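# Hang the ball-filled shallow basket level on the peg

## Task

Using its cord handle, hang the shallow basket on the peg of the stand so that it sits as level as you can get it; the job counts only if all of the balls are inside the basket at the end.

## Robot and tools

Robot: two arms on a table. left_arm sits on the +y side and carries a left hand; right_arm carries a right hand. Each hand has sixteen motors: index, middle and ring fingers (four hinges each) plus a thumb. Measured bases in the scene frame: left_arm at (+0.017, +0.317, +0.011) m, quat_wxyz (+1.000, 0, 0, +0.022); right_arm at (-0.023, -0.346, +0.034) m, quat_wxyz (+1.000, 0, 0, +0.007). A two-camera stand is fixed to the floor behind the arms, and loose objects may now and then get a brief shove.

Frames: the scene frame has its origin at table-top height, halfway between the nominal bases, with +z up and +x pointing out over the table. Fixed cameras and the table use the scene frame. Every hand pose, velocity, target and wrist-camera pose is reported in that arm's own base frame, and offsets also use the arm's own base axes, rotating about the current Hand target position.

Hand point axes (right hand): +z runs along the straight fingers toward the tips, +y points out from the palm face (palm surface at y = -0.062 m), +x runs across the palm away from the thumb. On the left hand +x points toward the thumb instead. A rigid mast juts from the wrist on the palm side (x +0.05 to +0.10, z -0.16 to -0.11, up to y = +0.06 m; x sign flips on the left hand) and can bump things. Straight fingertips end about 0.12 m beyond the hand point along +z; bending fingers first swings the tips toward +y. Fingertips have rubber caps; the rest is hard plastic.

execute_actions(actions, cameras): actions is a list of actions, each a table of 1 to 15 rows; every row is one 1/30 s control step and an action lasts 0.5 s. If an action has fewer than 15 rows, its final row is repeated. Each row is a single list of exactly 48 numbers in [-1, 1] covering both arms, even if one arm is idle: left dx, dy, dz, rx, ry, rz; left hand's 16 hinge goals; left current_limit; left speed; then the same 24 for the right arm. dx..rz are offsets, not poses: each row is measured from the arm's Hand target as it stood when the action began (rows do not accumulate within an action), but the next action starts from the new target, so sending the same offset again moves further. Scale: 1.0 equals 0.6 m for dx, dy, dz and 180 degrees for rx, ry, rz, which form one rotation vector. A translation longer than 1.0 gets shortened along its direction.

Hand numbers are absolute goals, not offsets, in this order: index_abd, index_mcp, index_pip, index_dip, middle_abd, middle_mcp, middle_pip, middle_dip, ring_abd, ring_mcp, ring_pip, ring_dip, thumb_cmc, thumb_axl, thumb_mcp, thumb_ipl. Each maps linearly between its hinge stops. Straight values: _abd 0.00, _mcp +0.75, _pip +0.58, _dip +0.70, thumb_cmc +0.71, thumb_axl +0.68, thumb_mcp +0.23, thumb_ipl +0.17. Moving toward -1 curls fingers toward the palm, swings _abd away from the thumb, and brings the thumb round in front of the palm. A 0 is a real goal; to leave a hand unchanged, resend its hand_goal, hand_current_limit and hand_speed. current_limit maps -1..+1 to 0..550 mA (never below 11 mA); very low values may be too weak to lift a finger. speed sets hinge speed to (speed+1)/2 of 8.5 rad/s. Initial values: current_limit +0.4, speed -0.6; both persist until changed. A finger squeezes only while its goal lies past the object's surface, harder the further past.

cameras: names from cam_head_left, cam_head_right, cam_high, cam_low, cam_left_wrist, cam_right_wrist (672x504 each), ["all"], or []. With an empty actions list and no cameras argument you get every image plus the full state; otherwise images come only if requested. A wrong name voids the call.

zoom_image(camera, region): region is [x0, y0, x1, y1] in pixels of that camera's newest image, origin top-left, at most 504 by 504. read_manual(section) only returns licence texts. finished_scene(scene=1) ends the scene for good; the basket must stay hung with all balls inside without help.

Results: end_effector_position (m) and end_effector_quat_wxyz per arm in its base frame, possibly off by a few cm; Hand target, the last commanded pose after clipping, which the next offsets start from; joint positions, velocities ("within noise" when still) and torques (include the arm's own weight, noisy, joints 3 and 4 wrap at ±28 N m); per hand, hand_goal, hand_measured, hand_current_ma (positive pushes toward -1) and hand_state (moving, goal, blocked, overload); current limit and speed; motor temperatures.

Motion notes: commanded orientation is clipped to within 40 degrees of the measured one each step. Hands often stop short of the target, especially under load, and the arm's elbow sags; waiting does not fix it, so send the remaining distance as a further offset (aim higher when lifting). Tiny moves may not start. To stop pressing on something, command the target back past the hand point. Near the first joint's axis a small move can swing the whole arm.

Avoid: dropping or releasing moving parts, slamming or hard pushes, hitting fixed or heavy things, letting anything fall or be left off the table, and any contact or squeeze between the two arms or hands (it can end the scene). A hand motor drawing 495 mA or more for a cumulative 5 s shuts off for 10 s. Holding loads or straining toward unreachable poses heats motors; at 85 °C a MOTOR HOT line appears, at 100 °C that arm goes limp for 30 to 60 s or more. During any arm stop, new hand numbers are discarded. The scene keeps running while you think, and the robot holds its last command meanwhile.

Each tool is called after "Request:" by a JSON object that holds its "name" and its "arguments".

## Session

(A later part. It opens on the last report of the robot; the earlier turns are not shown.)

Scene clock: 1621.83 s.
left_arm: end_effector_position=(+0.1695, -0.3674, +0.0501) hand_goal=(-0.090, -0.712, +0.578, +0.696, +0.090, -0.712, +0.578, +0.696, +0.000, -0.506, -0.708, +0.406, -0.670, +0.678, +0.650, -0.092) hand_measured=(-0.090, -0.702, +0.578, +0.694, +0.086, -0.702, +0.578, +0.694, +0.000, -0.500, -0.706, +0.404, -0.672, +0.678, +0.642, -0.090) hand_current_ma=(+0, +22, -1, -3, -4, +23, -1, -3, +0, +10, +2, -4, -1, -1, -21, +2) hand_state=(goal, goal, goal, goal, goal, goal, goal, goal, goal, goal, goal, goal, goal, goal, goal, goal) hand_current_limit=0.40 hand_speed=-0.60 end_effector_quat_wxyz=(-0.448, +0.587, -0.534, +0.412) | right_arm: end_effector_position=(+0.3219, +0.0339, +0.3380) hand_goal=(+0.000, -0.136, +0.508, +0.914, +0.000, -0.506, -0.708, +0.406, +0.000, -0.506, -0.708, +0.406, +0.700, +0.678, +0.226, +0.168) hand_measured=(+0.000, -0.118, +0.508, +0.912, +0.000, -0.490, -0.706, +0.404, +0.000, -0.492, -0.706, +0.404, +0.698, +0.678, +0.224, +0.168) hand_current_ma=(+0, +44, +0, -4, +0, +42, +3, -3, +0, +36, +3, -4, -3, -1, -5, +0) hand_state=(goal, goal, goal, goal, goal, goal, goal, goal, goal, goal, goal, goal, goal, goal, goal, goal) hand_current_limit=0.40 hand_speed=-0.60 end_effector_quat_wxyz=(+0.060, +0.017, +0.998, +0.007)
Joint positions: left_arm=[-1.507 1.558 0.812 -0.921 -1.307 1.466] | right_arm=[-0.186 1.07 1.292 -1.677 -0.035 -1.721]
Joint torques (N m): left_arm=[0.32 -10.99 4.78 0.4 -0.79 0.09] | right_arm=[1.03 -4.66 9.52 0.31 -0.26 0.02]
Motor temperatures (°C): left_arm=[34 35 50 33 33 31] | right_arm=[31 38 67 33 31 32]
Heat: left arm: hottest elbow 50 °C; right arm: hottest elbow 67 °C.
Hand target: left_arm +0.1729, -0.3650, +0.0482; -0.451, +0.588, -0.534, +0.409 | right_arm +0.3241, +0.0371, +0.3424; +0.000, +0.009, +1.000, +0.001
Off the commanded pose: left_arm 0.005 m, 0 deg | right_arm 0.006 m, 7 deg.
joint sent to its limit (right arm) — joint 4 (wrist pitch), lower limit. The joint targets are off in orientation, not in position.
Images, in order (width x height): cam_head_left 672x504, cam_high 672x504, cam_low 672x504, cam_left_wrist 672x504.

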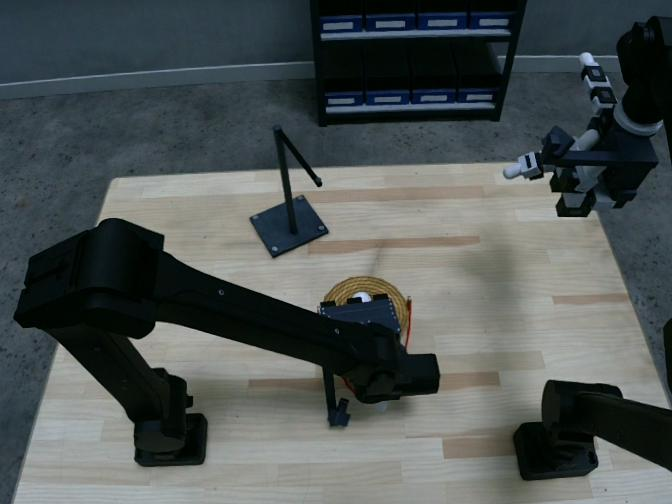

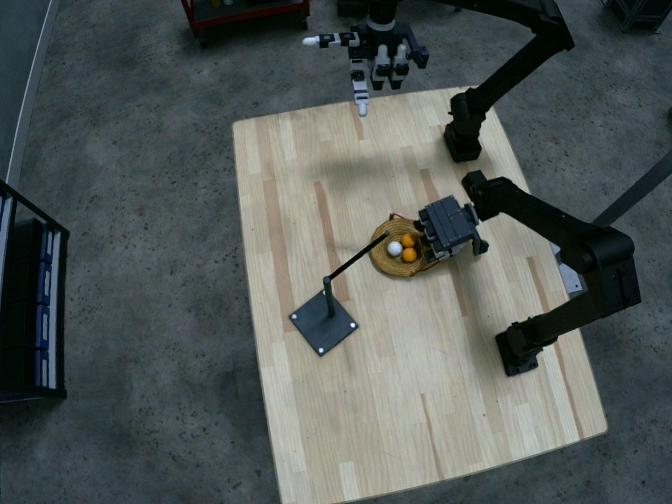

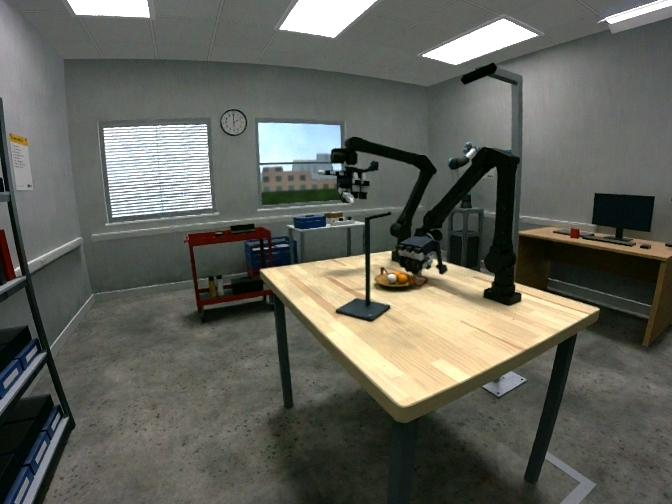

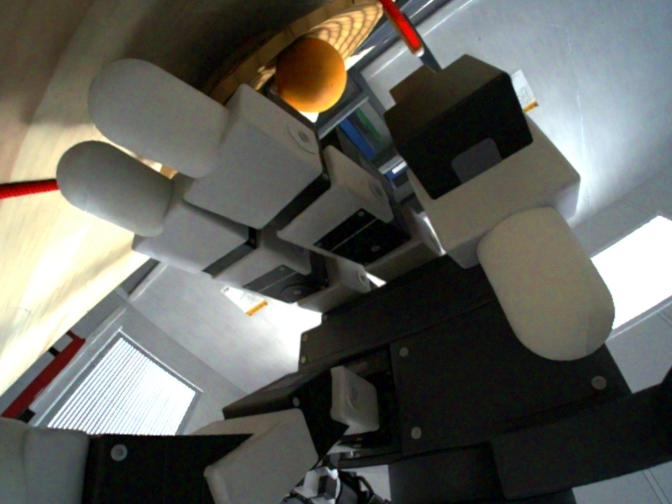

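Request:
{"name": "execute_actions", "arguments": {"actions": [[[0,0,-0.019,0,0,0,-0.09,-0.712,0.577,0.696,0.09,-0.712,0.577,0.696,0,-0.507,-0.708,0.406,-0.671,0.677,0.65,-0.092,0.4,-0.6,0,0,0,0,0,0,0,-0.137,0.508,0.913,0,-0.507,-0.708,0.406,0,-0.507,-0.708,0.406,0.7,0.678,0.226,0.168,0.4,-0.6]],[[-0.04,-0.02,0,0,0,0,-0.09,-0.712,0.577,0.696,0.09,-0.712,0.577,0.696,0,-0.507,-0.708,0.406,-0.671,0.677,0.65,-0.092,0.4,-0.6,0,0,0,0,0,0,0,-0.137,0.508,0.913,0,-0.507,-0.708,0.406,0,-0.507,-0.708,0.406,0.7,0.678,0.226,0.168,0.4,-0.6]],[[-0.035,-0.012,0,0,0,0,-0.09,-0.712,0.577,0.696,0.09,-0.712,0.577,0.696,0,-0.507,-0.708,0.406,-0.671,0.677,0.65,-0.092,0.4,-0.6,0,0,0,0,0,0,0,-0.137,0.508,0.913,0,-0.507,-0.708,0.406,0,-0.507,-0.708,0.406,0.7,0.678,0.226,0.168,0.4,-0.6]]], "cameras": ["cam_head_right", "cam_high", "cam_low", "cam_left_wrist"]}}

Request:
{"name": "zoom_image", "arguments": {"camera": "cam_low", "region": [370, 230, 460, 310]}}

Request:
{"name": "zoom_image", "arguments": {"camera": "cam_high", "region": [350, 180, 490, 300]}}

Scene clock: 1638.00 s.
left_arm: end_effector_position=(+0.1314, -0.3668, +0.0319) hand_goal=(-0.090, -0.712, +0.578, +0.696, +0.090, -0.712, +0.578, +0.696, +0.000, -0.506, -0.708, +0.406, -0.670, +0.678, +0.650, -0.092) hand_measured=(-0.096, -0.714, +0.576, +0.694, +0.088, -0.704, +0.578, +0.694, +0.000, -0.500, -0.706, +0.404, -0.670, +0.678, +0.642, -0.090) hand_current_ma=(-9, -4, -3, -3, -4, +16, -1, -3, +0, +10, +2, -4, -1, -1, -21, +2) hand_state=(goal, goal, goal, goal, goal, goal, goal, goal, goal, goal, goal, goal, goal, goal, goal, goal) hand_current_limit=0.40 hand_speed=-0.60 end_effector_quat_wxyz=(-0.458, +0.582, -0.539, +0.401) | right_arm: end_effector_position=(+0.3219, +0.0339, +0.3380) hand_goal=(+0.000, -0.136, +0.508, +0.914, +0.000, -0.506, -0.708, +0.406, +0.000, -0.506, -0.708, +0.406, +0.700, +0.678, +0.226, +0.168) hand_measured=(+0.000, -0.118, +0.508, +0.912, +0.000, -0.490, -0.706, +0.404, +0.000, -0.492, -0.706, +0.404, +0.698, +0.678, +0.224, +0.168) hand_current_ma=(+0, +44, +0, -4, +0, +42, +3, -3, +0, +36, +3, -4, -3, -1, -5, +0) hand_state=(goal, goal, goal, goal, goal, goal, goal, goal, goal, goal, goal, goal, goal, goal, goal, goal) hand_current_limit=0.40 hand_speed=-0.60 end_effector_quat_wxyz=(+0.060, +0.017, +0.998, +0.007)
Joint positions: left_arm=[-1.612 1.683 0.881 -1.264 -1.272 1.085] | right_arm=[-0.186 1.07 1.292 -1.677 -0.035 -1.721]
Joint torques (N m): left_arm=[-1.44 -10.87 7.35 -1.09 -0.61 -0.17] | right_arm=[1.32 -4.84 9.54 0.24 -0.24 0.01]
Motor temperatures (°C): left_arm=[34 35 50 33 33 31] | right_arm=[31 38 67 33 31 32]
Heat: left arm: hottest elbow 50 °C; right arm: hottest elbow 67 °C.
Hand target: left_arm +0.1280, -0.3841, +0.0368; -0.451, +0.588, -0.534, +0.408 | right_arm +0.3241, +0.0371, +0.3424; +0.000, +0.009, +1.000, +0.001
Off the commanded pose: left_arm 0.018 m, 2 deg | right_arm 0.006 m, 7 deg.
joint sent to its limit (right arm) — joint 4 (wrist pitch), lower limit. The joint targets are off in orientation, not in position.
Images, in order (width x height): cam_head_right 672x504, cam_high 672x504, cam_low 672x504, cam_left_wrist 672x504.

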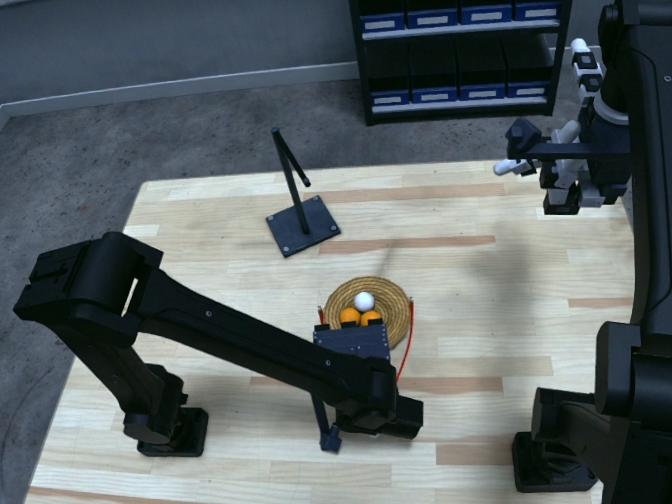

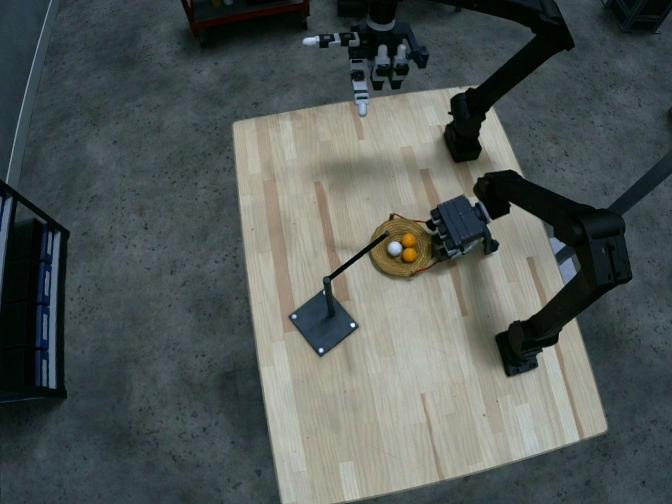

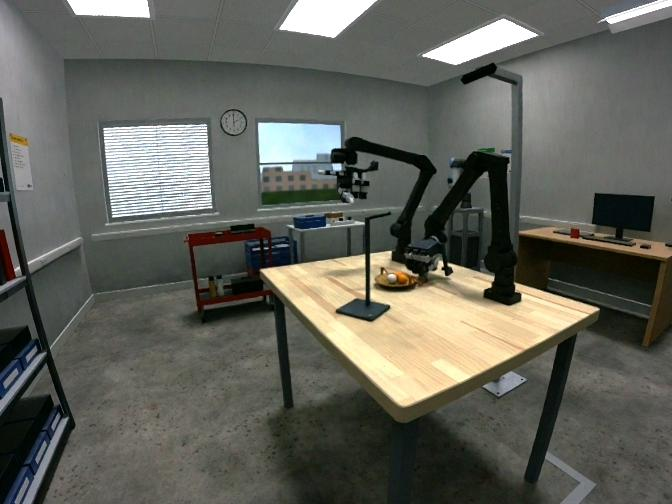

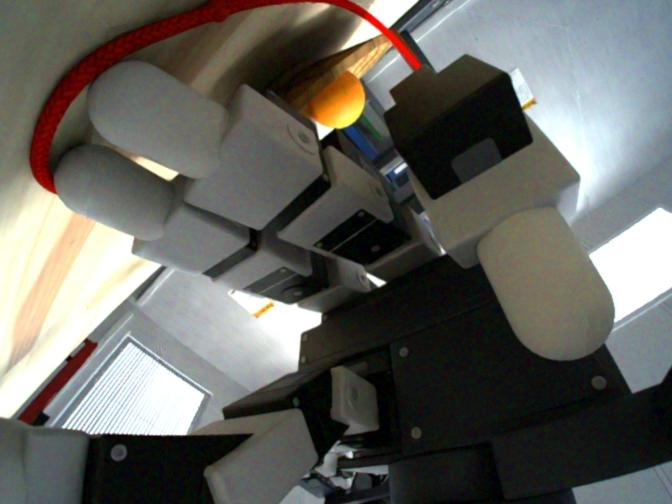

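Scaled by 5.600 from the camera's 672x504 image, which has a finer 960x720 frame.

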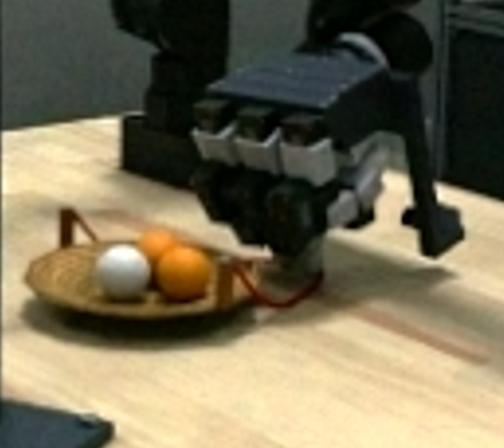

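Scaled by 3.600 from the camera's 672x504 image, which has a finer 960x720 frame.

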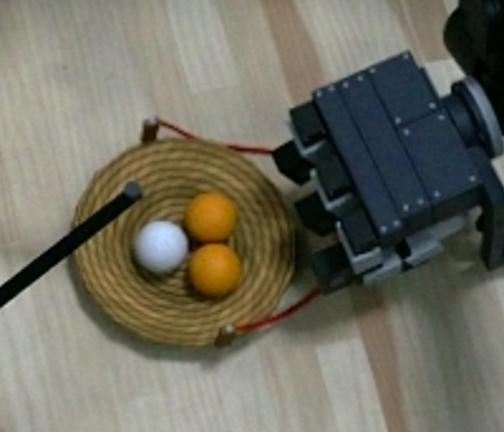

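Request:
{"name": "execute_actions", "arguments": {"actions": [[[-0.03,-0.004,0.002,0,0,0,-0.09,-0.712,0.577,0.696,0.09,-0.712,0.577,0.696,0,-0.507,-0.708,0.406,-0.671,0.677,0.65,-0.092,0.4,-0.6,0,0,0,0,0,0,0,-0.137,0.508,0.913,0,-0.507,-0.708,0.406,0,-0.507,-0.708,0.406,0.7,0.678,0.226,0.168,0.4,-0.6]]], "cameras": ["cam_head_right", "cam_high", "cam_low", "cam_left_wrist"]}}

Request:
{"name": "zoom_image", "arguments": {"camera": "cam_low", "region": [370, 230, 460, 310]}}

Request:
{"name": "zoom_image", "arguments": {"camera": "cam_high", "region": [350, 180, 490, 300]}}

Scene clock: 1647.27 s.
left_arm: end_effector_position=(+0.1140, -0.3709, +0.0333) hand_goal=(-0.090, -0.712, +0.578, +0.696, +0.090, -0.712, +0.578, +0.696, +0.000, -0.506, -0.708, +0.406, -0.670, +0.678, +0.650, -0.092) hand_measured=(-0.092, -0.708, +0.578, +0.694, +0.088, -0.704, +0.578, +0.694, +0.000, -0.500, -0.706, +0.404, -0.670, +0.678, +0.642, -0.090) hand_current_ma=(-3, +5, -1, -2, -4, +16, +0, -2, +0, +10, +2, -4, -1, -1, -21, +2) hand_state=(goal, goal, goal, goal, goal, goal, goal, goal, goal, goal, goal, goal, goal, goal, goal, goal) hand_current_limit=0.40 hand_speed=-0.60 end_effector_quat_wxyz=(-0.458, +0.583, -0.538, +0.402) | right_arm: end_effector_position=(+0.3219, +0.0339, +0.3380) hand_goal=(+0.000, -0.136, +0.508, +0.914, +0.000, -0.506, -0.708, +0.406, +0.000, -0.506, -0.708, +0.406, +0.700, +0.678, +0.226, +0.168) hand_measured=(+0.000, -0.118, +0.508, +0.912, +0.000, -0.490, -0.706, +0.404, +0.000, -0.492, -0.706, +0.404, +0.698, +0.678, +0.224, +0.168) hand_current_ma=(+0, +44, +0, -4, +0, +42, +3, -3, +0, +36, +3, -4, -3, -1, -5, +0) hand_state=(goal, goal, goal, goal, goal, goal, goal, goal, goal, goal, goal, goal, goal, goal, goal, goal) hand_current_limit=0.40 hand_speed=-0.60 end_effector_quat_wxyz=(+0.060, +0.017, +0.998, +0.007)
Joint positions: left_arm=[-1.66 1.719 0.917 -1.394 -1.247 0.943] | right_arm=[-0.186 1.07 1.292 -1.677 -0.035 -1.721]
Joint torques (N m): left_arm=[-1.26 -11.22 7.12 -1.42 -0.54 -0.12] | right_arm=[1.2 -4.78 9.54 0.29 -0.26 0]
Motor temperatures (°C): left_arm=[34 35 49 33 33 31] | right_arm=[31 38 67 33 31 32]
Heat: left arm: hottest elbow 49 °C; right arm: hottest elbow 67 °C.
Hand target: left_arm +0.1100, -0.3867, +0.0381; -0.451, +0.588, -0.533, +0.409 | right_arm +0.3241, +0.0371, +0.3424; +0.000, +0.009, +1.000, +0.001
Off the commanded pose: left_arm 0.017 m, 1 deg | right_arm 0.006 m, 7 deg.
joint sent to its limit (right arm) — joint 4 (wrist pitch), lower limit. The joint targets are off in orientation, not in position.
Images, in order (width x height): cam_head_right 672x504, cam_high 672x504, cam_low 672x504, cam_left_wrist 672x504.

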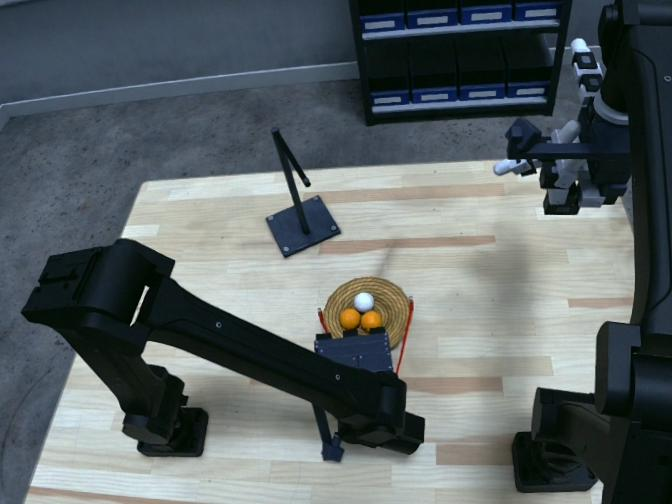

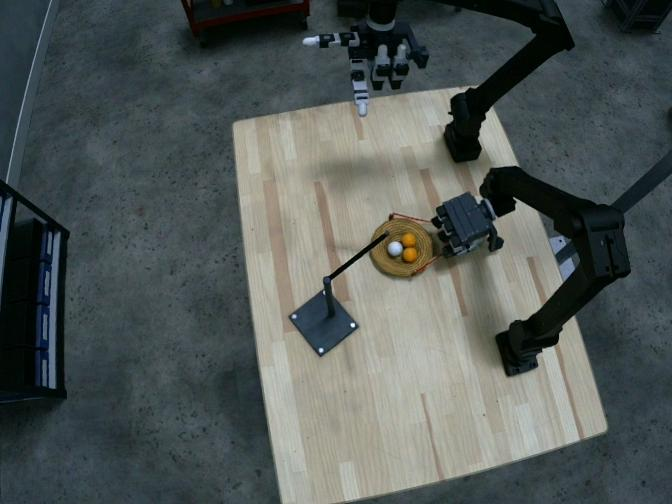

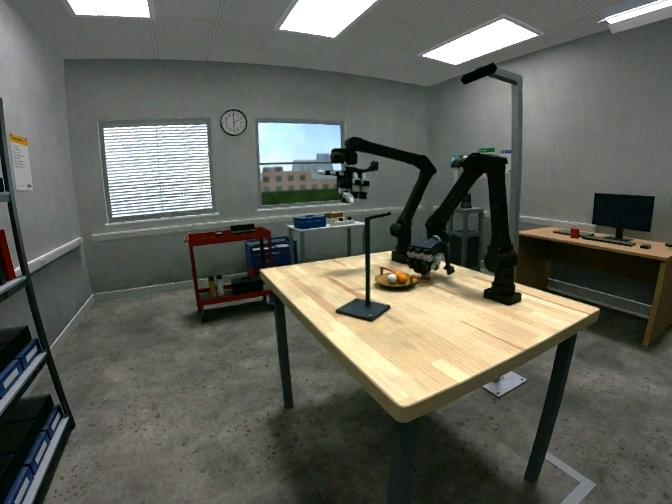

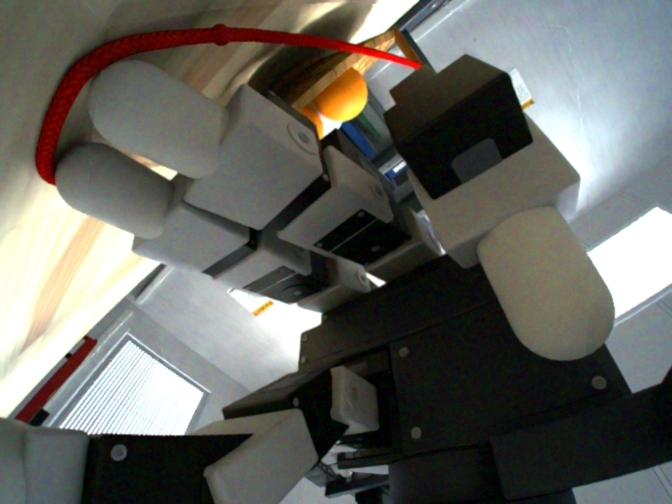

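Scaled by 5.600 from the camera's 672x504 image, which has a finer 960x720 frame.

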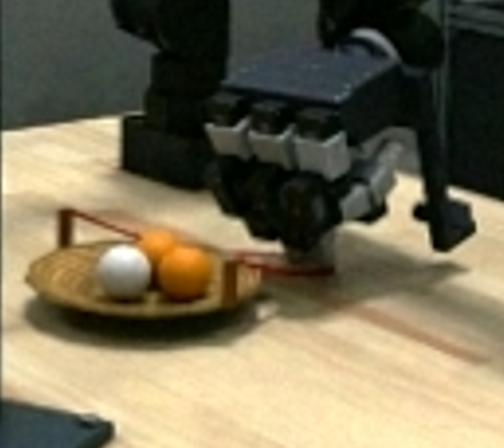

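Scaled by 3.600 from the camera's 672x504 image, which has a finer 960x720 frame.

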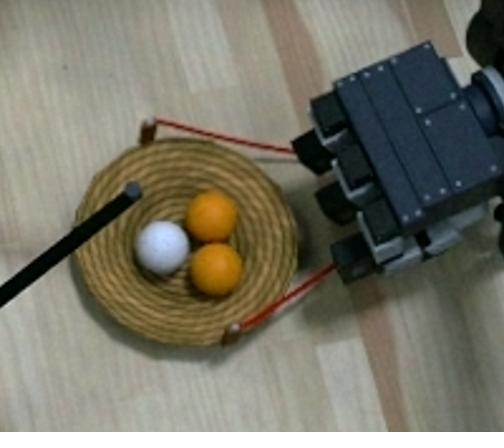

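Request:
{"name": "execute_actions", "arguments": {"actions": [[[-0.01,-0.001,0.0,0,0,0,-0.09,-0.555,0.182,0.841,0.09,-0.555,0.182,0.841,0,-0.507,-0.708,0.406,-0.671,0.677,0.65,-0.092,0.4,-0.8,0,0,0,0,0,0,0,-0.137,0.508,0.913,0,-0.507,-0.708,0.406,0,-0.507,-0.708,0.406,0.7,0.678,0.226,0.168,0.4,-0.6]]], "cameras": ["cam_low", "cam_left_wrist"]}}

Request:
{"name": "zoom_image", "arguments": {"camera": "cam_low", "region": [370, 230, 460, 310]}}

Request:
{"name": "zoom_image", "arguments": {"camera": "cam_left_wrist", "region": [0, 0, 300, 300]}}

Scene clock: 1658.20 s.
left_arm: end_effector_position=(+0.1082, -0.3725, +0.0330) hand_goal=(-0.090, -0.554, +0.182, +0.842, +0.090, -0.554, +0.182, +0.842, +0.000, -0.506, -0.708, +0.406, -0.670, +0.678, +0.650, -0.092) hand_measured=(-0.092, -0.550, +0.188, +0.840, +0.088, -0.550, +0.188, +0.840, +0.000, -0.500, -0.706, +0.404, -0.670, +0.678, +0.642, -0.090) hand_current_ma=(-3, +5, +10, -2, -2, +6, +13, -2, +0, +10, +2, -4, -1, -1, -21, +2) hand_state=(goal, goal, goal, goal, goal, goal, goal, goal, goal, goal, goal, goal, goal, goal, goal, goal) hand_current_limit=0.40 hand_speed=-0.80 end_effector_quat_wxyz=(-0.458, +0.584, -0.537, +0.403) | right_arm: end_effector_position=(+0.3219, +0.0339, +0.3380) hand_goal=(+0.000, -0.136, +0.508, +0.914, +0.000, -0.506, -0.708, +0.406, +0.000, -0.506, -0.708, +0.406, +0.700, +0.678, +0.226, +0.168) hand_measured=(+0.000, -0.118, +0.508, +0.912, +0.000, -0.490, -0.706, +0.404, +0.000, -0.492, -0.706, +0.404, +0.698, +0.678, +0.224, +0.168) hand_current_ma=(+0, +44, +0, -4, +0, +42, +3, -3, +0, +36, +3, -4, -3, -1, -5, +0) hand_state=(goal, goal, goal, goal, goal, goal, goal, goal, goal, goal, goal, goal, goal, goal, goal, goal) hand_current_limit=0.40 hand_speed=-0.60 end_effector_quat_wxyz=(+0.060, +0.017, +0.998, +0.007)
Joint positions: left_arm=[-1.675 1.733 0.929 -1.432 -1.238 0.901] | right_arm=[-0.186 1.07 1.292 -1.677 -0.035 -1.721]
Joint torques (N m): left_arm=[-1.03 -11.87 6.99 -1.66 -0.54 -0.12] | right_arm=[1.26 -4.84 9.52 0.24 -0.25 0.01]
Motor temperatures (°C): left_arm=[34 36 49 33 33 31] | right_arm=[31 38 67 33 31 32]
Heat: left arm: hottest elbow 49 °C; right arm: hottest elbow 67 °C.
Hand target: left_arm +0.1040, -0.3872, +0.0380; -0.451, +0.588, -0.533, +0.409 | right_arm +0.3241, +0.0371, +0.3424; +0.000, +0.009, +1.000, +0.001
Off the commanded pose: left_arm 0.016 m, 1 deg | right_arm 0.006 m, 7 deg.
joint sent to its limit (right arm) — joint 4 (wrist pitch), lower limit. The joint targets are off in orientation, not in position.
Images, in order (width x height): cam_low 672x504, cam_left_wrist 672x504.

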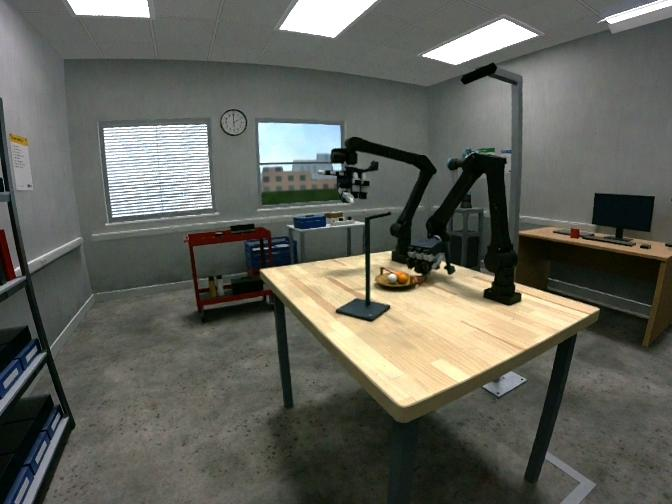

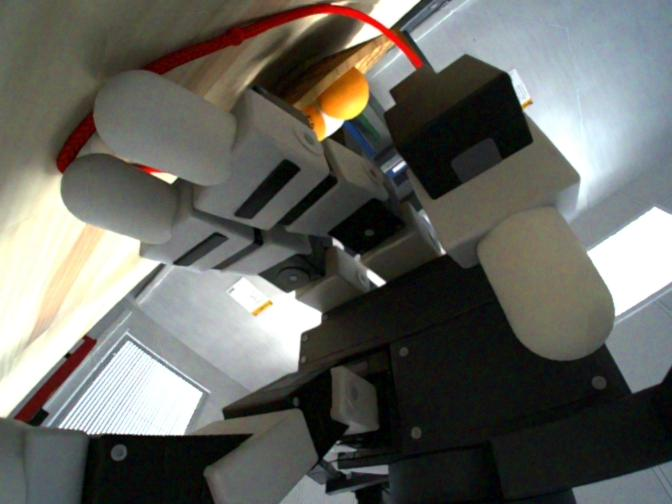

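Scaled by 5.600 from the camera's 672x504 image, which has a finer 960x720 frame.

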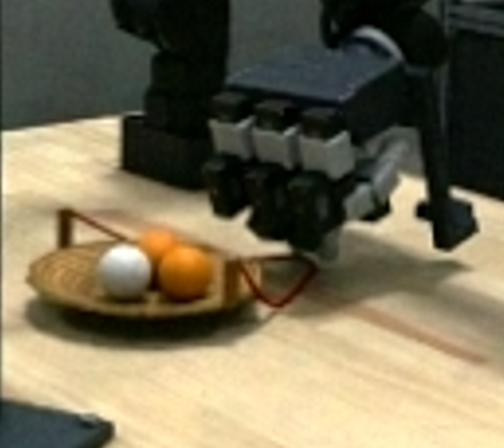

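Scaled by 1.680 from the camera's 672x504 image, which has a finer 960x720 frame.

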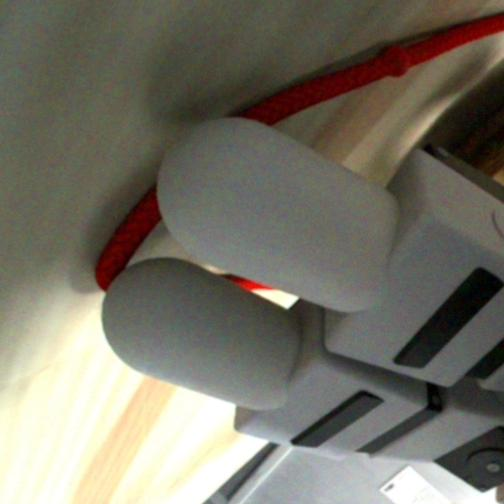

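Request:
{"name": "execute_actions", "arguments": {"actions": [[[0,0,0.05,0,0,0,-0.09,-0.712,0.577,0.696,0.09,-0.712,0.577,0.696,0,-0.507,-0.708,0.406,-0.671,0.677,0.65,-0.092,0.4,-0.6,0.02,-0.12,0.03,0,0,0,0,-0.137,0.508,0.913,0,-0.507,-0.708,0.406,0,-0.507,-0.708,0.406,0.7,0.678,0.226,0.168,0.4,-0.6]],[[0.075,0,0,0,0,0,-0.09,-0.712,0.577,0.696,0.09,-0.712,0.577,0.696,0,-0.507,-0.708,0.406,-0.671,0.677,0.65,-0.092,0.4,-0.6,0.03,-0.15,0,0,0,0,0,-0.137,0.508,0.913,0,-0.507,-0.708,0.406,0,-0.507,-0.708,0.406,0.7,0.678,0.226,0.168,0.4,-0.6]],[[0,0,-0.025,0,0,0,-0.09,-0.712,0.577,0.696,0.09,-0.712,0.577,0.696,0,-0.507,-0.708,0.406,-0.671,0.677,0.65,-0.092,0.4,-0.6,0.03,-0.15,0,0,0,0,0,-0.137,0.508,0.913,0,-0.507,-0.708,0.406,0,-0.507,-0.708,0.406,0.7,0.678,0.226,0.168,0.4,-0.6]]], "cameras": ["cam_high", "cam_low", "cam_left_wrist", "cam_head_left"]}}

Request:
{"name": "zoom_image", "arguments": {"camera": "cam_low", "region": [370, 230, 460, 310]}}

Request:
{"name": "zoom_image", "arguments": {"camera": "cam_high", "region": [350, 180, 490, 300]}}

Scene clock: 1781.70 s.
left_arm: end_effector_position=(+0.1473, -0.3891, +0.0507) hand_goal=(-0.090, -0.712, +0.578, +0.696, +0.090, -0.712, +0.578, +0.696, +0.000, -0.506, -0.708, +0.406, -0.670, +0.678, +0.650, -0.092) hand_measured=(-0.092, -0.704, +0.576, +0.698, +0.088, -0.704, +0.576, +0.698, +0.000, -0.500, -0.706, +0.404, -0.670, +0.678, +0.642, -0.090) hand_current_ma=(-2, +18, -2, +4, -2, +20, -2, +4, +0, +10, +2, -4, -1, -1, -21, +2) hand_state=(goal, goal, goal, goal, goal, goal, goal, goal, goal, goal, goal, goal, goal, goal, goal, goal) hand_current_limit=0.40 hand_speed=-0.60 end_effector_quat_wxyz=(-0.453, +0.585, -0.535, +0.408) | right_arm: end_effector_position=(+0.3639, -0.2102, +0.3398) hand_goal=(+0.000, -0.136, +0.508, +0.914, +0.000, -0.506, -0.708, +0.406, +0.000, -0.506, -0.708, +0.406, +0.700, +0.678, +0.226, +0.168) hand_measured=(+0.000, -0.124, +0.508, +0.912, +0.000, -0.490, -0.706, +0.404, +0.000, -0.492, -0.706, +0.404, +0.700, +0.678, +0.224, +0.168) hand_current_ma=(+0, +27, +0, -4, +0, +42, +3, -3, +0, +36, +3, -4, +0, -1, -6, +0) hand_state=(goal, goal, goal, goal, goal, goal, goal, goal, goal, goal, goal, goal, goal, goal, goal, goal) hand_current_limit=0.40 hand_speed=-0.60 end_effector_quat_wxyz=(+0.029, +0.094, +0.995, -0.037)
Joint positions: left_arm=[-1.57 1.657 0.926 -1.187 -1.295 1.218] | right_arm=[-0.715 1.438 1.637 -1.68 0.025 -2.1]
Joint torques (N m): left_arm=[-0.32 -13.22 4.33 -0.01 -0.65 0.09] | right_arm=[0.62 -10.58 12.41 0.27 -0.3 0.01]
Motor temperatures (°C): left_arm=[33 37 51 33 33 31] | right_arm=[31 38 65 33 30 32]
Heat: left arm: hottest elbow 51 °C; right arm: hottest elbow 65 °C.
Hand target: left_arm +0.1489, -0.3872, +0.0529; -0.451, +0.588, -0.534, +0.408 | right_arm +0.3722, -0.2149, +0.3604; +0.000, +0.009, +1.000, +0.001
Off the commanded pose: left_arm 0.003 m, 0 deg | right_arm 0.023 m, 11 deg.
joint sent to its limit (right arm) — joint 4 (wrist pitch), lower limit; joint 6 (wrist roll), lower limit. The joint targets are off in orientation, not in position.
Images, in order (width x height): cam_head_left 672x504, cam_high 672x504, cam_low 672x504, cam_left_wrist 672x504.

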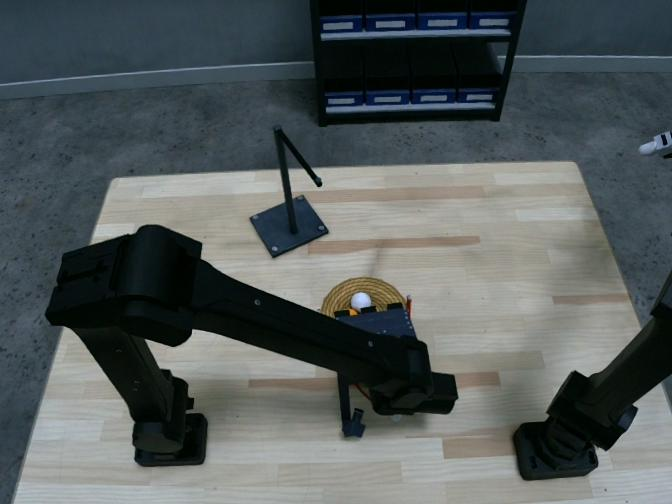

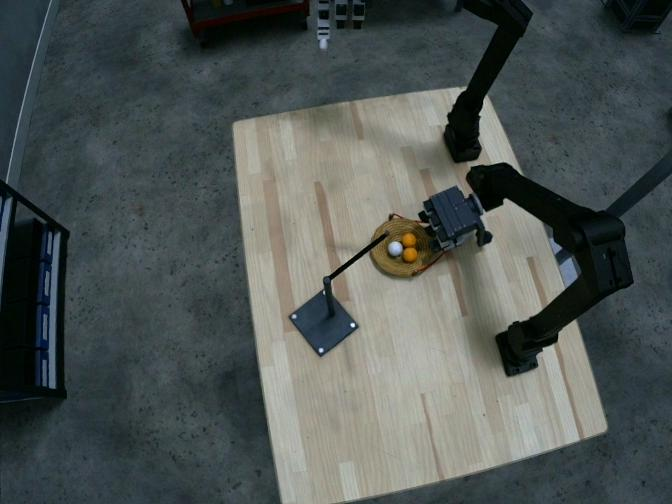

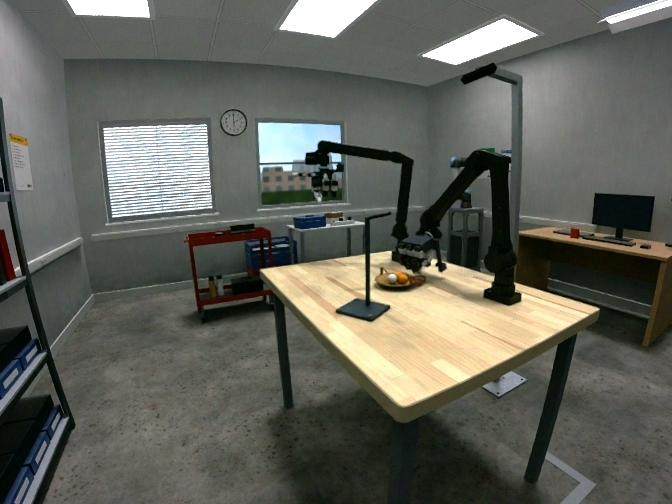

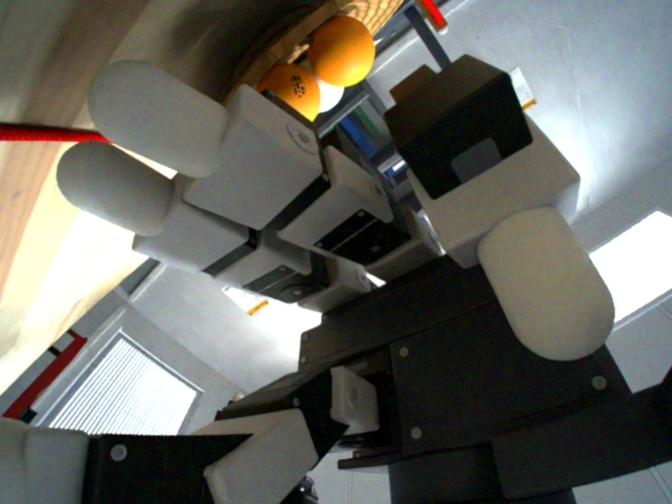

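Scaled by 5.600 from the camera's 672x504 image, which has a finer 960x720 frame.

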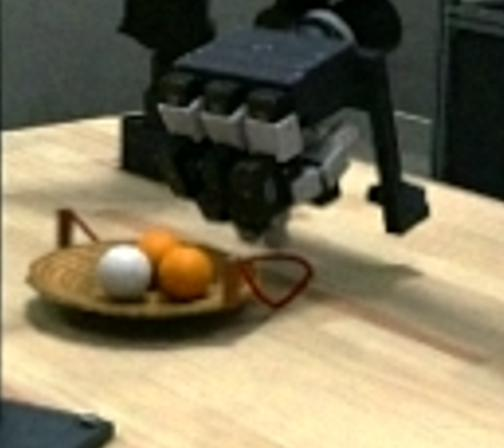

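Scaled by 3.600 from the camera's 672x504 image, which has a finer 960x720 frame.

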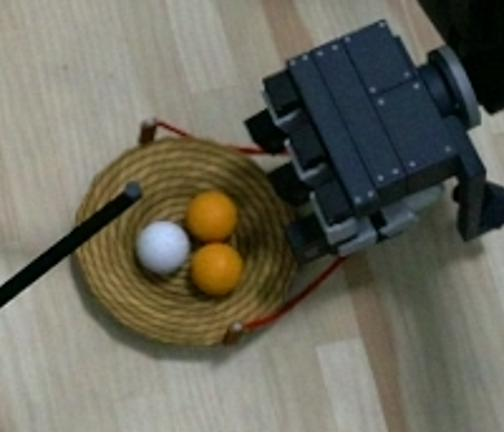

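Request:
{"name": "execute_actions", "arguments": {"actions": [[[0.01,0.042,0,0,0,0,-0.09,-0.712,0.577,0.696,0.09,-0.712,0.577,0.696,0,-0.507,-0.708,0.406,-0.671,0.677,0.65,-0.092,0.4,-0.6,0,0,0,0,0,0,0,-0.137,0.508,0.913,0,-0.507,-0.708,0.406,0,-0.507,-0.708,0.406,0.7,0.678,0.226,0.168,0.4,-0.6]]], "cameras": ["cam_high", "cam_low", "cam_left_wrist"]}}

Request:
{"name": "zoom_image", "arguments": {"camera": "cam_low", "region": [370, 230, 460, 310]}}

Request:
{"name": "zoom_image", "arguments": {"camera": "cam_high", "region": [350, 180, 490, 300]}}

Scene clock: 1790.60 s.
left_arm: end_effector_position=(+0.1515, -0.3637, +0.0478) hand_goal=(-0.090, -0.712, +0.578, +0.696, +0.090, -0.712, +0.578, +0.696, +0.000, -0.506, -0.708, +0.406, -0.670, +0.678, +0.650, -0.092) hand_measured=(-0.092, -0.704, +0.576, +0.698, +0.088, -0.704, +0.576, +0.698, +0.000, -0.500, -0.706, +0.404, -0.670, +0.678, +0.642, -0.090) hand_current_ma=(-2, +18, -2, +4, -2, +20, -2, +4, +0, +10, +2, -4, -1, -1, -21, +2) hand_state=(goal, goal, goal, goal, goal, goal, goal, goal, goal, goal, goal, goal, goal, goal, goal, goal) hand_current_limit=0.40 hand_speed=-0.60 end_effector_quat_wxyz=(-0.454, +0.584, -0.538, +0.406) | right_arm: end_effector_position=(+0.3639, -0.2102, +0.3398) hand_goal=(+0.000, -0.136, +0.508, +0.914, +0.000, -0.506, -0.708, +0.406, +0.000, -0.506, -0.708, +0.406, +0.700, +0.678, +0.226, +0.168) hand_measured=(+0.000, -0.124, +0.508, +0.912, +0.000, -0.490, -0.706, +0.404, +0.000, -0.492, -0.706, +0.404, +0.700, +0.678, +0.224, +0.168) hand_current_ma=(+0, +27, +0, -4, +0, +42, +3, -3, +0, +36, +3, -4, +0, -1, -6, +0) hand_state=(goal, goal, goal, goal, goal, goal, goal, goal, goal, goal, goal, goal, goal, goal, goal, goal) hand_current_limit=0.40 hand_speed=-0.60 end_effector_quat_wxyz=(+0.029, +0.094, +0.995, -0.037)
Joint positions: left_arm=[-1.557 1.597 0.843 -1.115 -1.296 1.277] | right_arm=[-0.715 1.438 1.637 -1.68 0.025 -2.1]
Joint torques (N m): left_arm=[0.38 -13.04 4.4 0.02 -0.88 0.07] | right_arm=[0.79 -10.4 12.48 0.24 -0.32 0.01]
Motor temperatures (°C): left_arm=[33 37 50 33 33 31] | right_arm=[31 39 64 33 30 32]
Heat: left arm: hottest elbow 50 °C; right arm: hottest elbow 64 °C.
Hand target: left_arm +0.1549, -0.3621, +0.0531; -0.451, +0.588, -0.533, +0.409 | right_arm +0.3722, -0.2149, +0.3604; +0.000, +0.009, +1.000, +0.001
Off the commanded pose: left_arm 0.006 m, 1 deg | right_arm 0.023 m, 11 deg.
joint sent to its limit (right arm) — joint 4 (wrist pitch), lower limit; joint 6 (wrist roll), lower limit. The joint targets are off in orientation, not in position.
Images, in order (width x height): cam_high 672x504, cam_low 672x504, cam_left_wrist 672x504.

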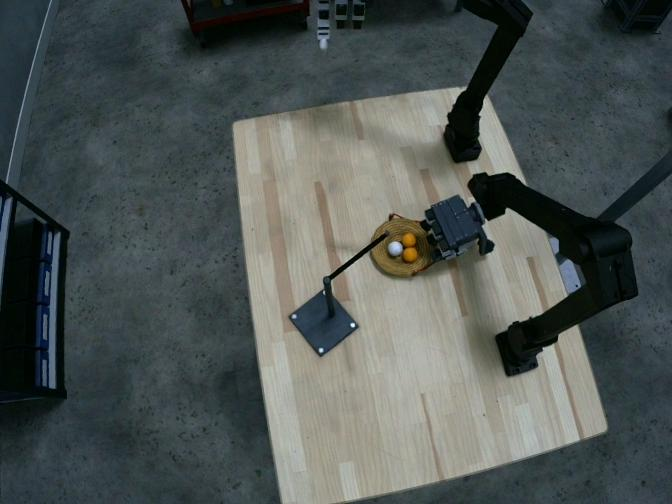

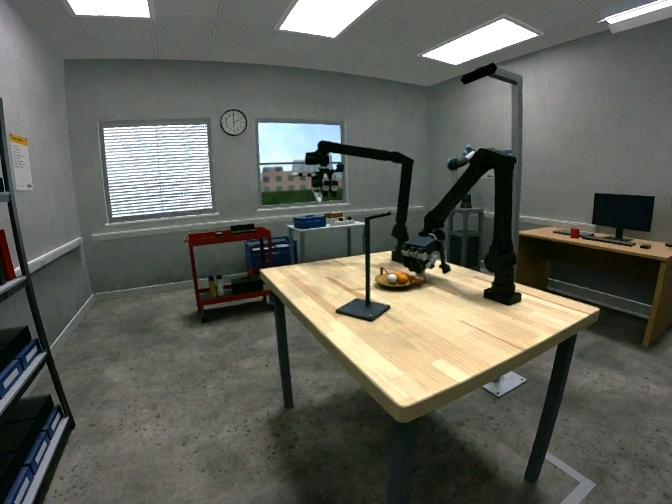

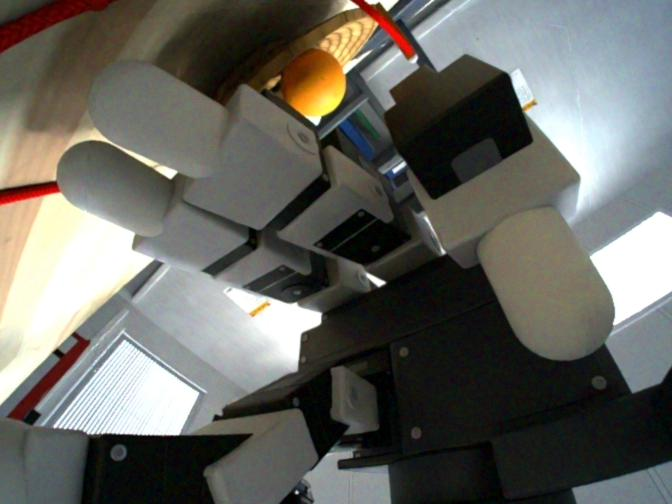

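Scaled by 5.600 from the camera's 672x504 image, which has a finer 960x720 frame.

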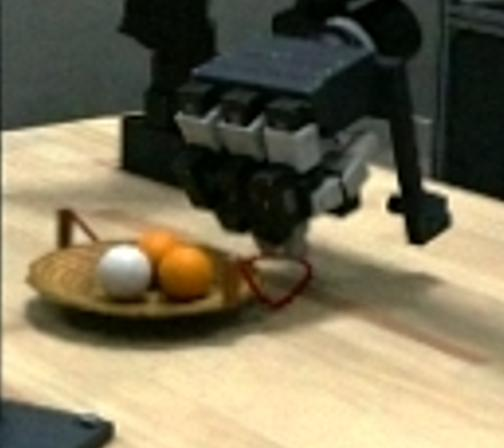

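Scaled by 3.600 from the camera's 672x504 image, which has a finer 960x720 frame.

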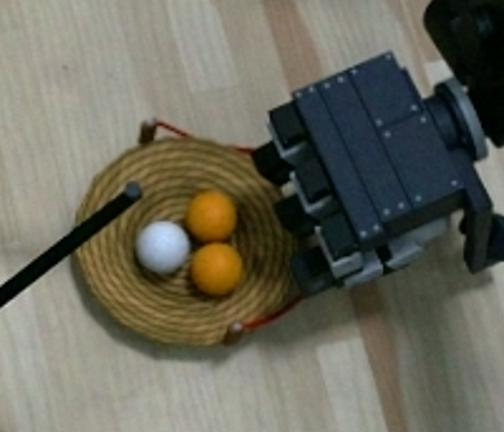

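Request:
{"name": "execute_actions", "arguments": {"actions": [[[0,0,-0.022,0,0,0,-0.09,-0.712,0.577,0.696,0.09,-0.712,0.577,0.696,0,-0.507,-0.708,0.406,-0.671,0.677,0.65,-0.092,0.4,-0.6,0,0,0,0,0,0,0,-0.137,0.508,0.913,0,-0.507,-0.708,0.406,0,-0.507,-0.708,0.406,0.7,0.678,0.226,0.168,0.4,-0.6]],[[-0.045,-0.048,0,0,0,0,-0.09,-0.712,0.577,0.696,0.09,-0.712,0.577,0.696,0,-0.507,-0.708,0.406,-0.671,0.677,0.65,-0.092,0.4,-0.6,0,0,0,0,0,0,0,-0.137,0.508,0.913,0,-0.507,-0.708,0.406,0,-0.507,-0.708,0.406,0.7,0.678,0.226,0.168,0.4,-0.6]],[[0.024,-0.093,0,0,0,0,-0.09,-0.712,0.577,0.696,0.09,-0.712,0.577,0.696,0,-0.507,-0.708,0.406,-0.671,0.677,0.65,-0.092,0.4,-0.6,0,0,0,0,0,0,0,-0.137,0.508,0.913,0,-0.507,-0.708,0.406,0,-0.507,-0.708,0.406,0.7,0.678,0.226,0.168,0.4,-0.6]]], "cameras": ["cam_high", "cam_low", "cam_left_wrist"]}}

Request:
{"name": "zoom_image", "arguments": {"camera": "cam_low", "region": [370, 230, 460, 310]}}

Request:
{"name": "zoom_image", "arguments": {"camera": "cam_high", "region": [350, 180, 490, 300]}}

Scene clock: 1810.07 s.
left_arm: end_effector_position=(+0.1390, -0.4313, +0.0365) hand_goal=(-0.090, -0.712, +0.578, +0.696, +0.090, -0.712, +0.578, +0.696, +0.000, -0.506, -0.708, +0.406, -0.670, +0.678, +0.650, -0.092) hand_measured=(-0.092, -0.714, +0.576, +0.696, +0.088, -0.710, +0.576, +0.696, +0.000, -0.500, -0.706, +0.404, -0.670, +0.678, +0.642, -0.090) hand_current_ma=(-2, -5, -3, +0, -2, +3, -3, -1, +0, +10, +2, -4, +0, -1, -21, +2) hand_state=(goal, goal, goal, goal, goal, goal, goal, goal, goal, goal, goal, goal, goal, goal, goal, goal) hand_current_limit=0.40 hand_speed=-0.60 end_effector_quat_wxyz=(-0.455, +0.583, -0.538, +0.406) | right_arm: end_effector_position=(+0.3639, -0.2102, +0.3398) hand_goal=(+0.000, -0.136, +0.508, +0.914, +0.000, -0.506, -0.708, +0.406, +0.000, -0.506, -0.708, +0.406, +0.700, +0.678, +0.226, +0.168) hand_measured=(+0.000, -0.124, +0.508, +0.912, +0.000, -0.490, -0.706, +0.404, +0.000, -0.492, -0.706, +0.404, +0.700, +0.678, +0.224, +0.168) hand_current_ma=(+0, +27, +0, -4, +0, +42, +3, -3, +0, +36, +3, -4, +0, -1, -6, +0) hand_state=(goal, goal, goal, goal, goal, goal, goal, goal, goal, goal, goal, goal, goal, goal, goal, goal) hand_current_limit=0.40 hand_speed=-0.60 end_effector_quat_wxyz=(+0.029, +0.094, +0.995, -0.037)
Joint positions: left_arm=[-1.589 1.785 1.056 -1.248 -1.287 1.165] | right_arm=[-0.715 1.438 1.637 -1.68 0.025 -2.1]
Joint torques (N m): left_arm=[0.26 -12.81 7.83 -0.25 -0.75 0.11] | right_arm=[0.56 -10.58 12.46 0.2 -0.32 0.01]
Motor temperatures (°C): left_arm=[33 38 49 33 34 31] | right_arm=[31 40 64 33 30 32]
Heat: left arm: hottest elbow 49 °C; right arm: hottest elbow 64 °C.
Hand target: left_arm +0.1423, -0.4467, +0.0398; -0.451, +0.588, -0.533, +0.409 | right_arm +0.3722, -0.2149, +0.3604; +0.000, +0.009, +1.000, +0.001
Off the commanded pose: left_arm 0.016 m, 1 deg | right_arm 0.023 m, 11 deg.
joint sent to its limit (right arm) — joint 4 (wrist pitch), lower limit; joint 6 (wrist roll), lower limit. The joint targets are off in orientation, not in position.
Images, in order (width x height): cam_high 672x504, cam_low 672x504, cam_left_wrist 672x504.

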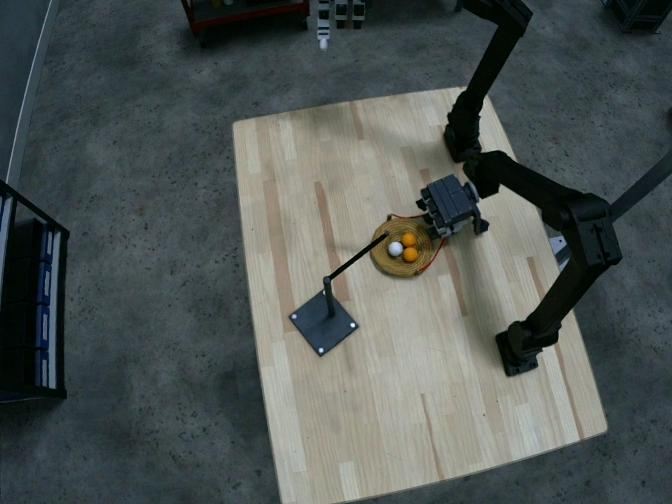

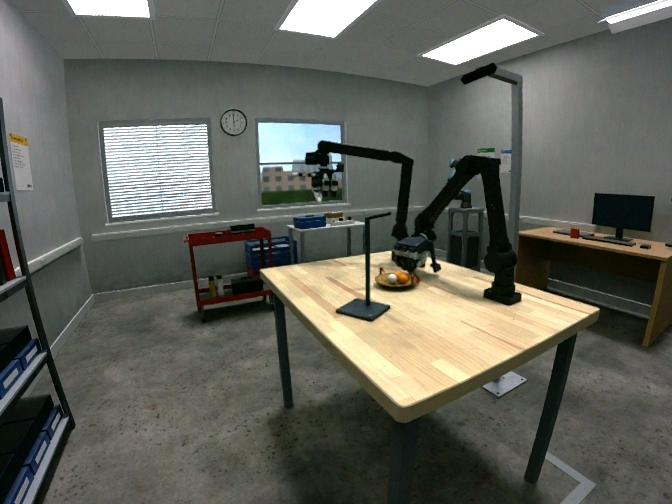

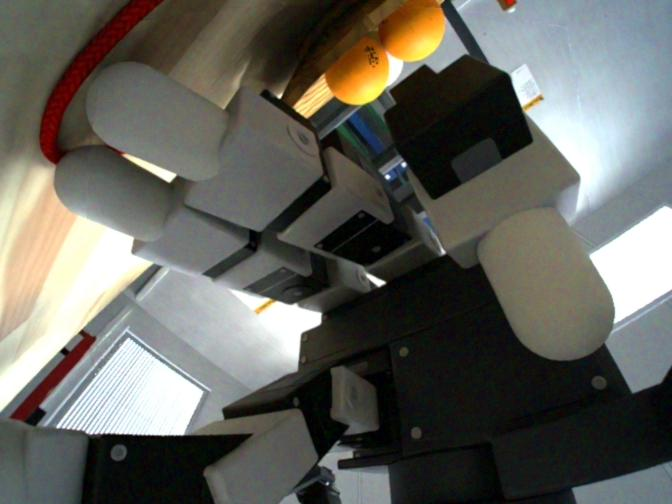

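Scaled by 5.600 from the camera's 672x504 image, which has a finer 960x720 frame.

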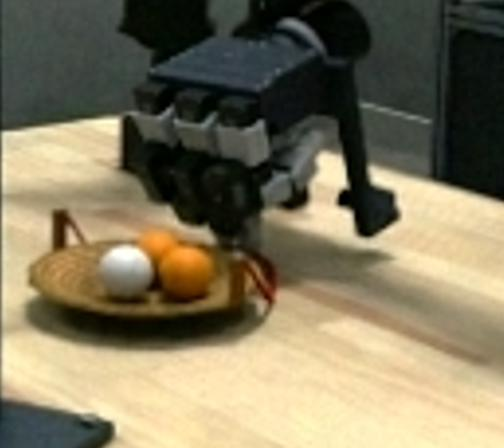

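Scaled by 3.600 from the camera's 672x504 image, which has a finer 960x720 frame.

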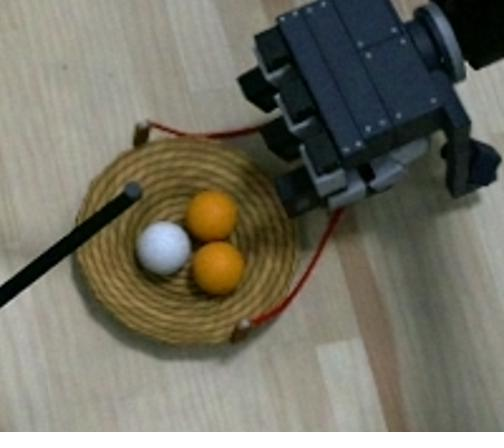

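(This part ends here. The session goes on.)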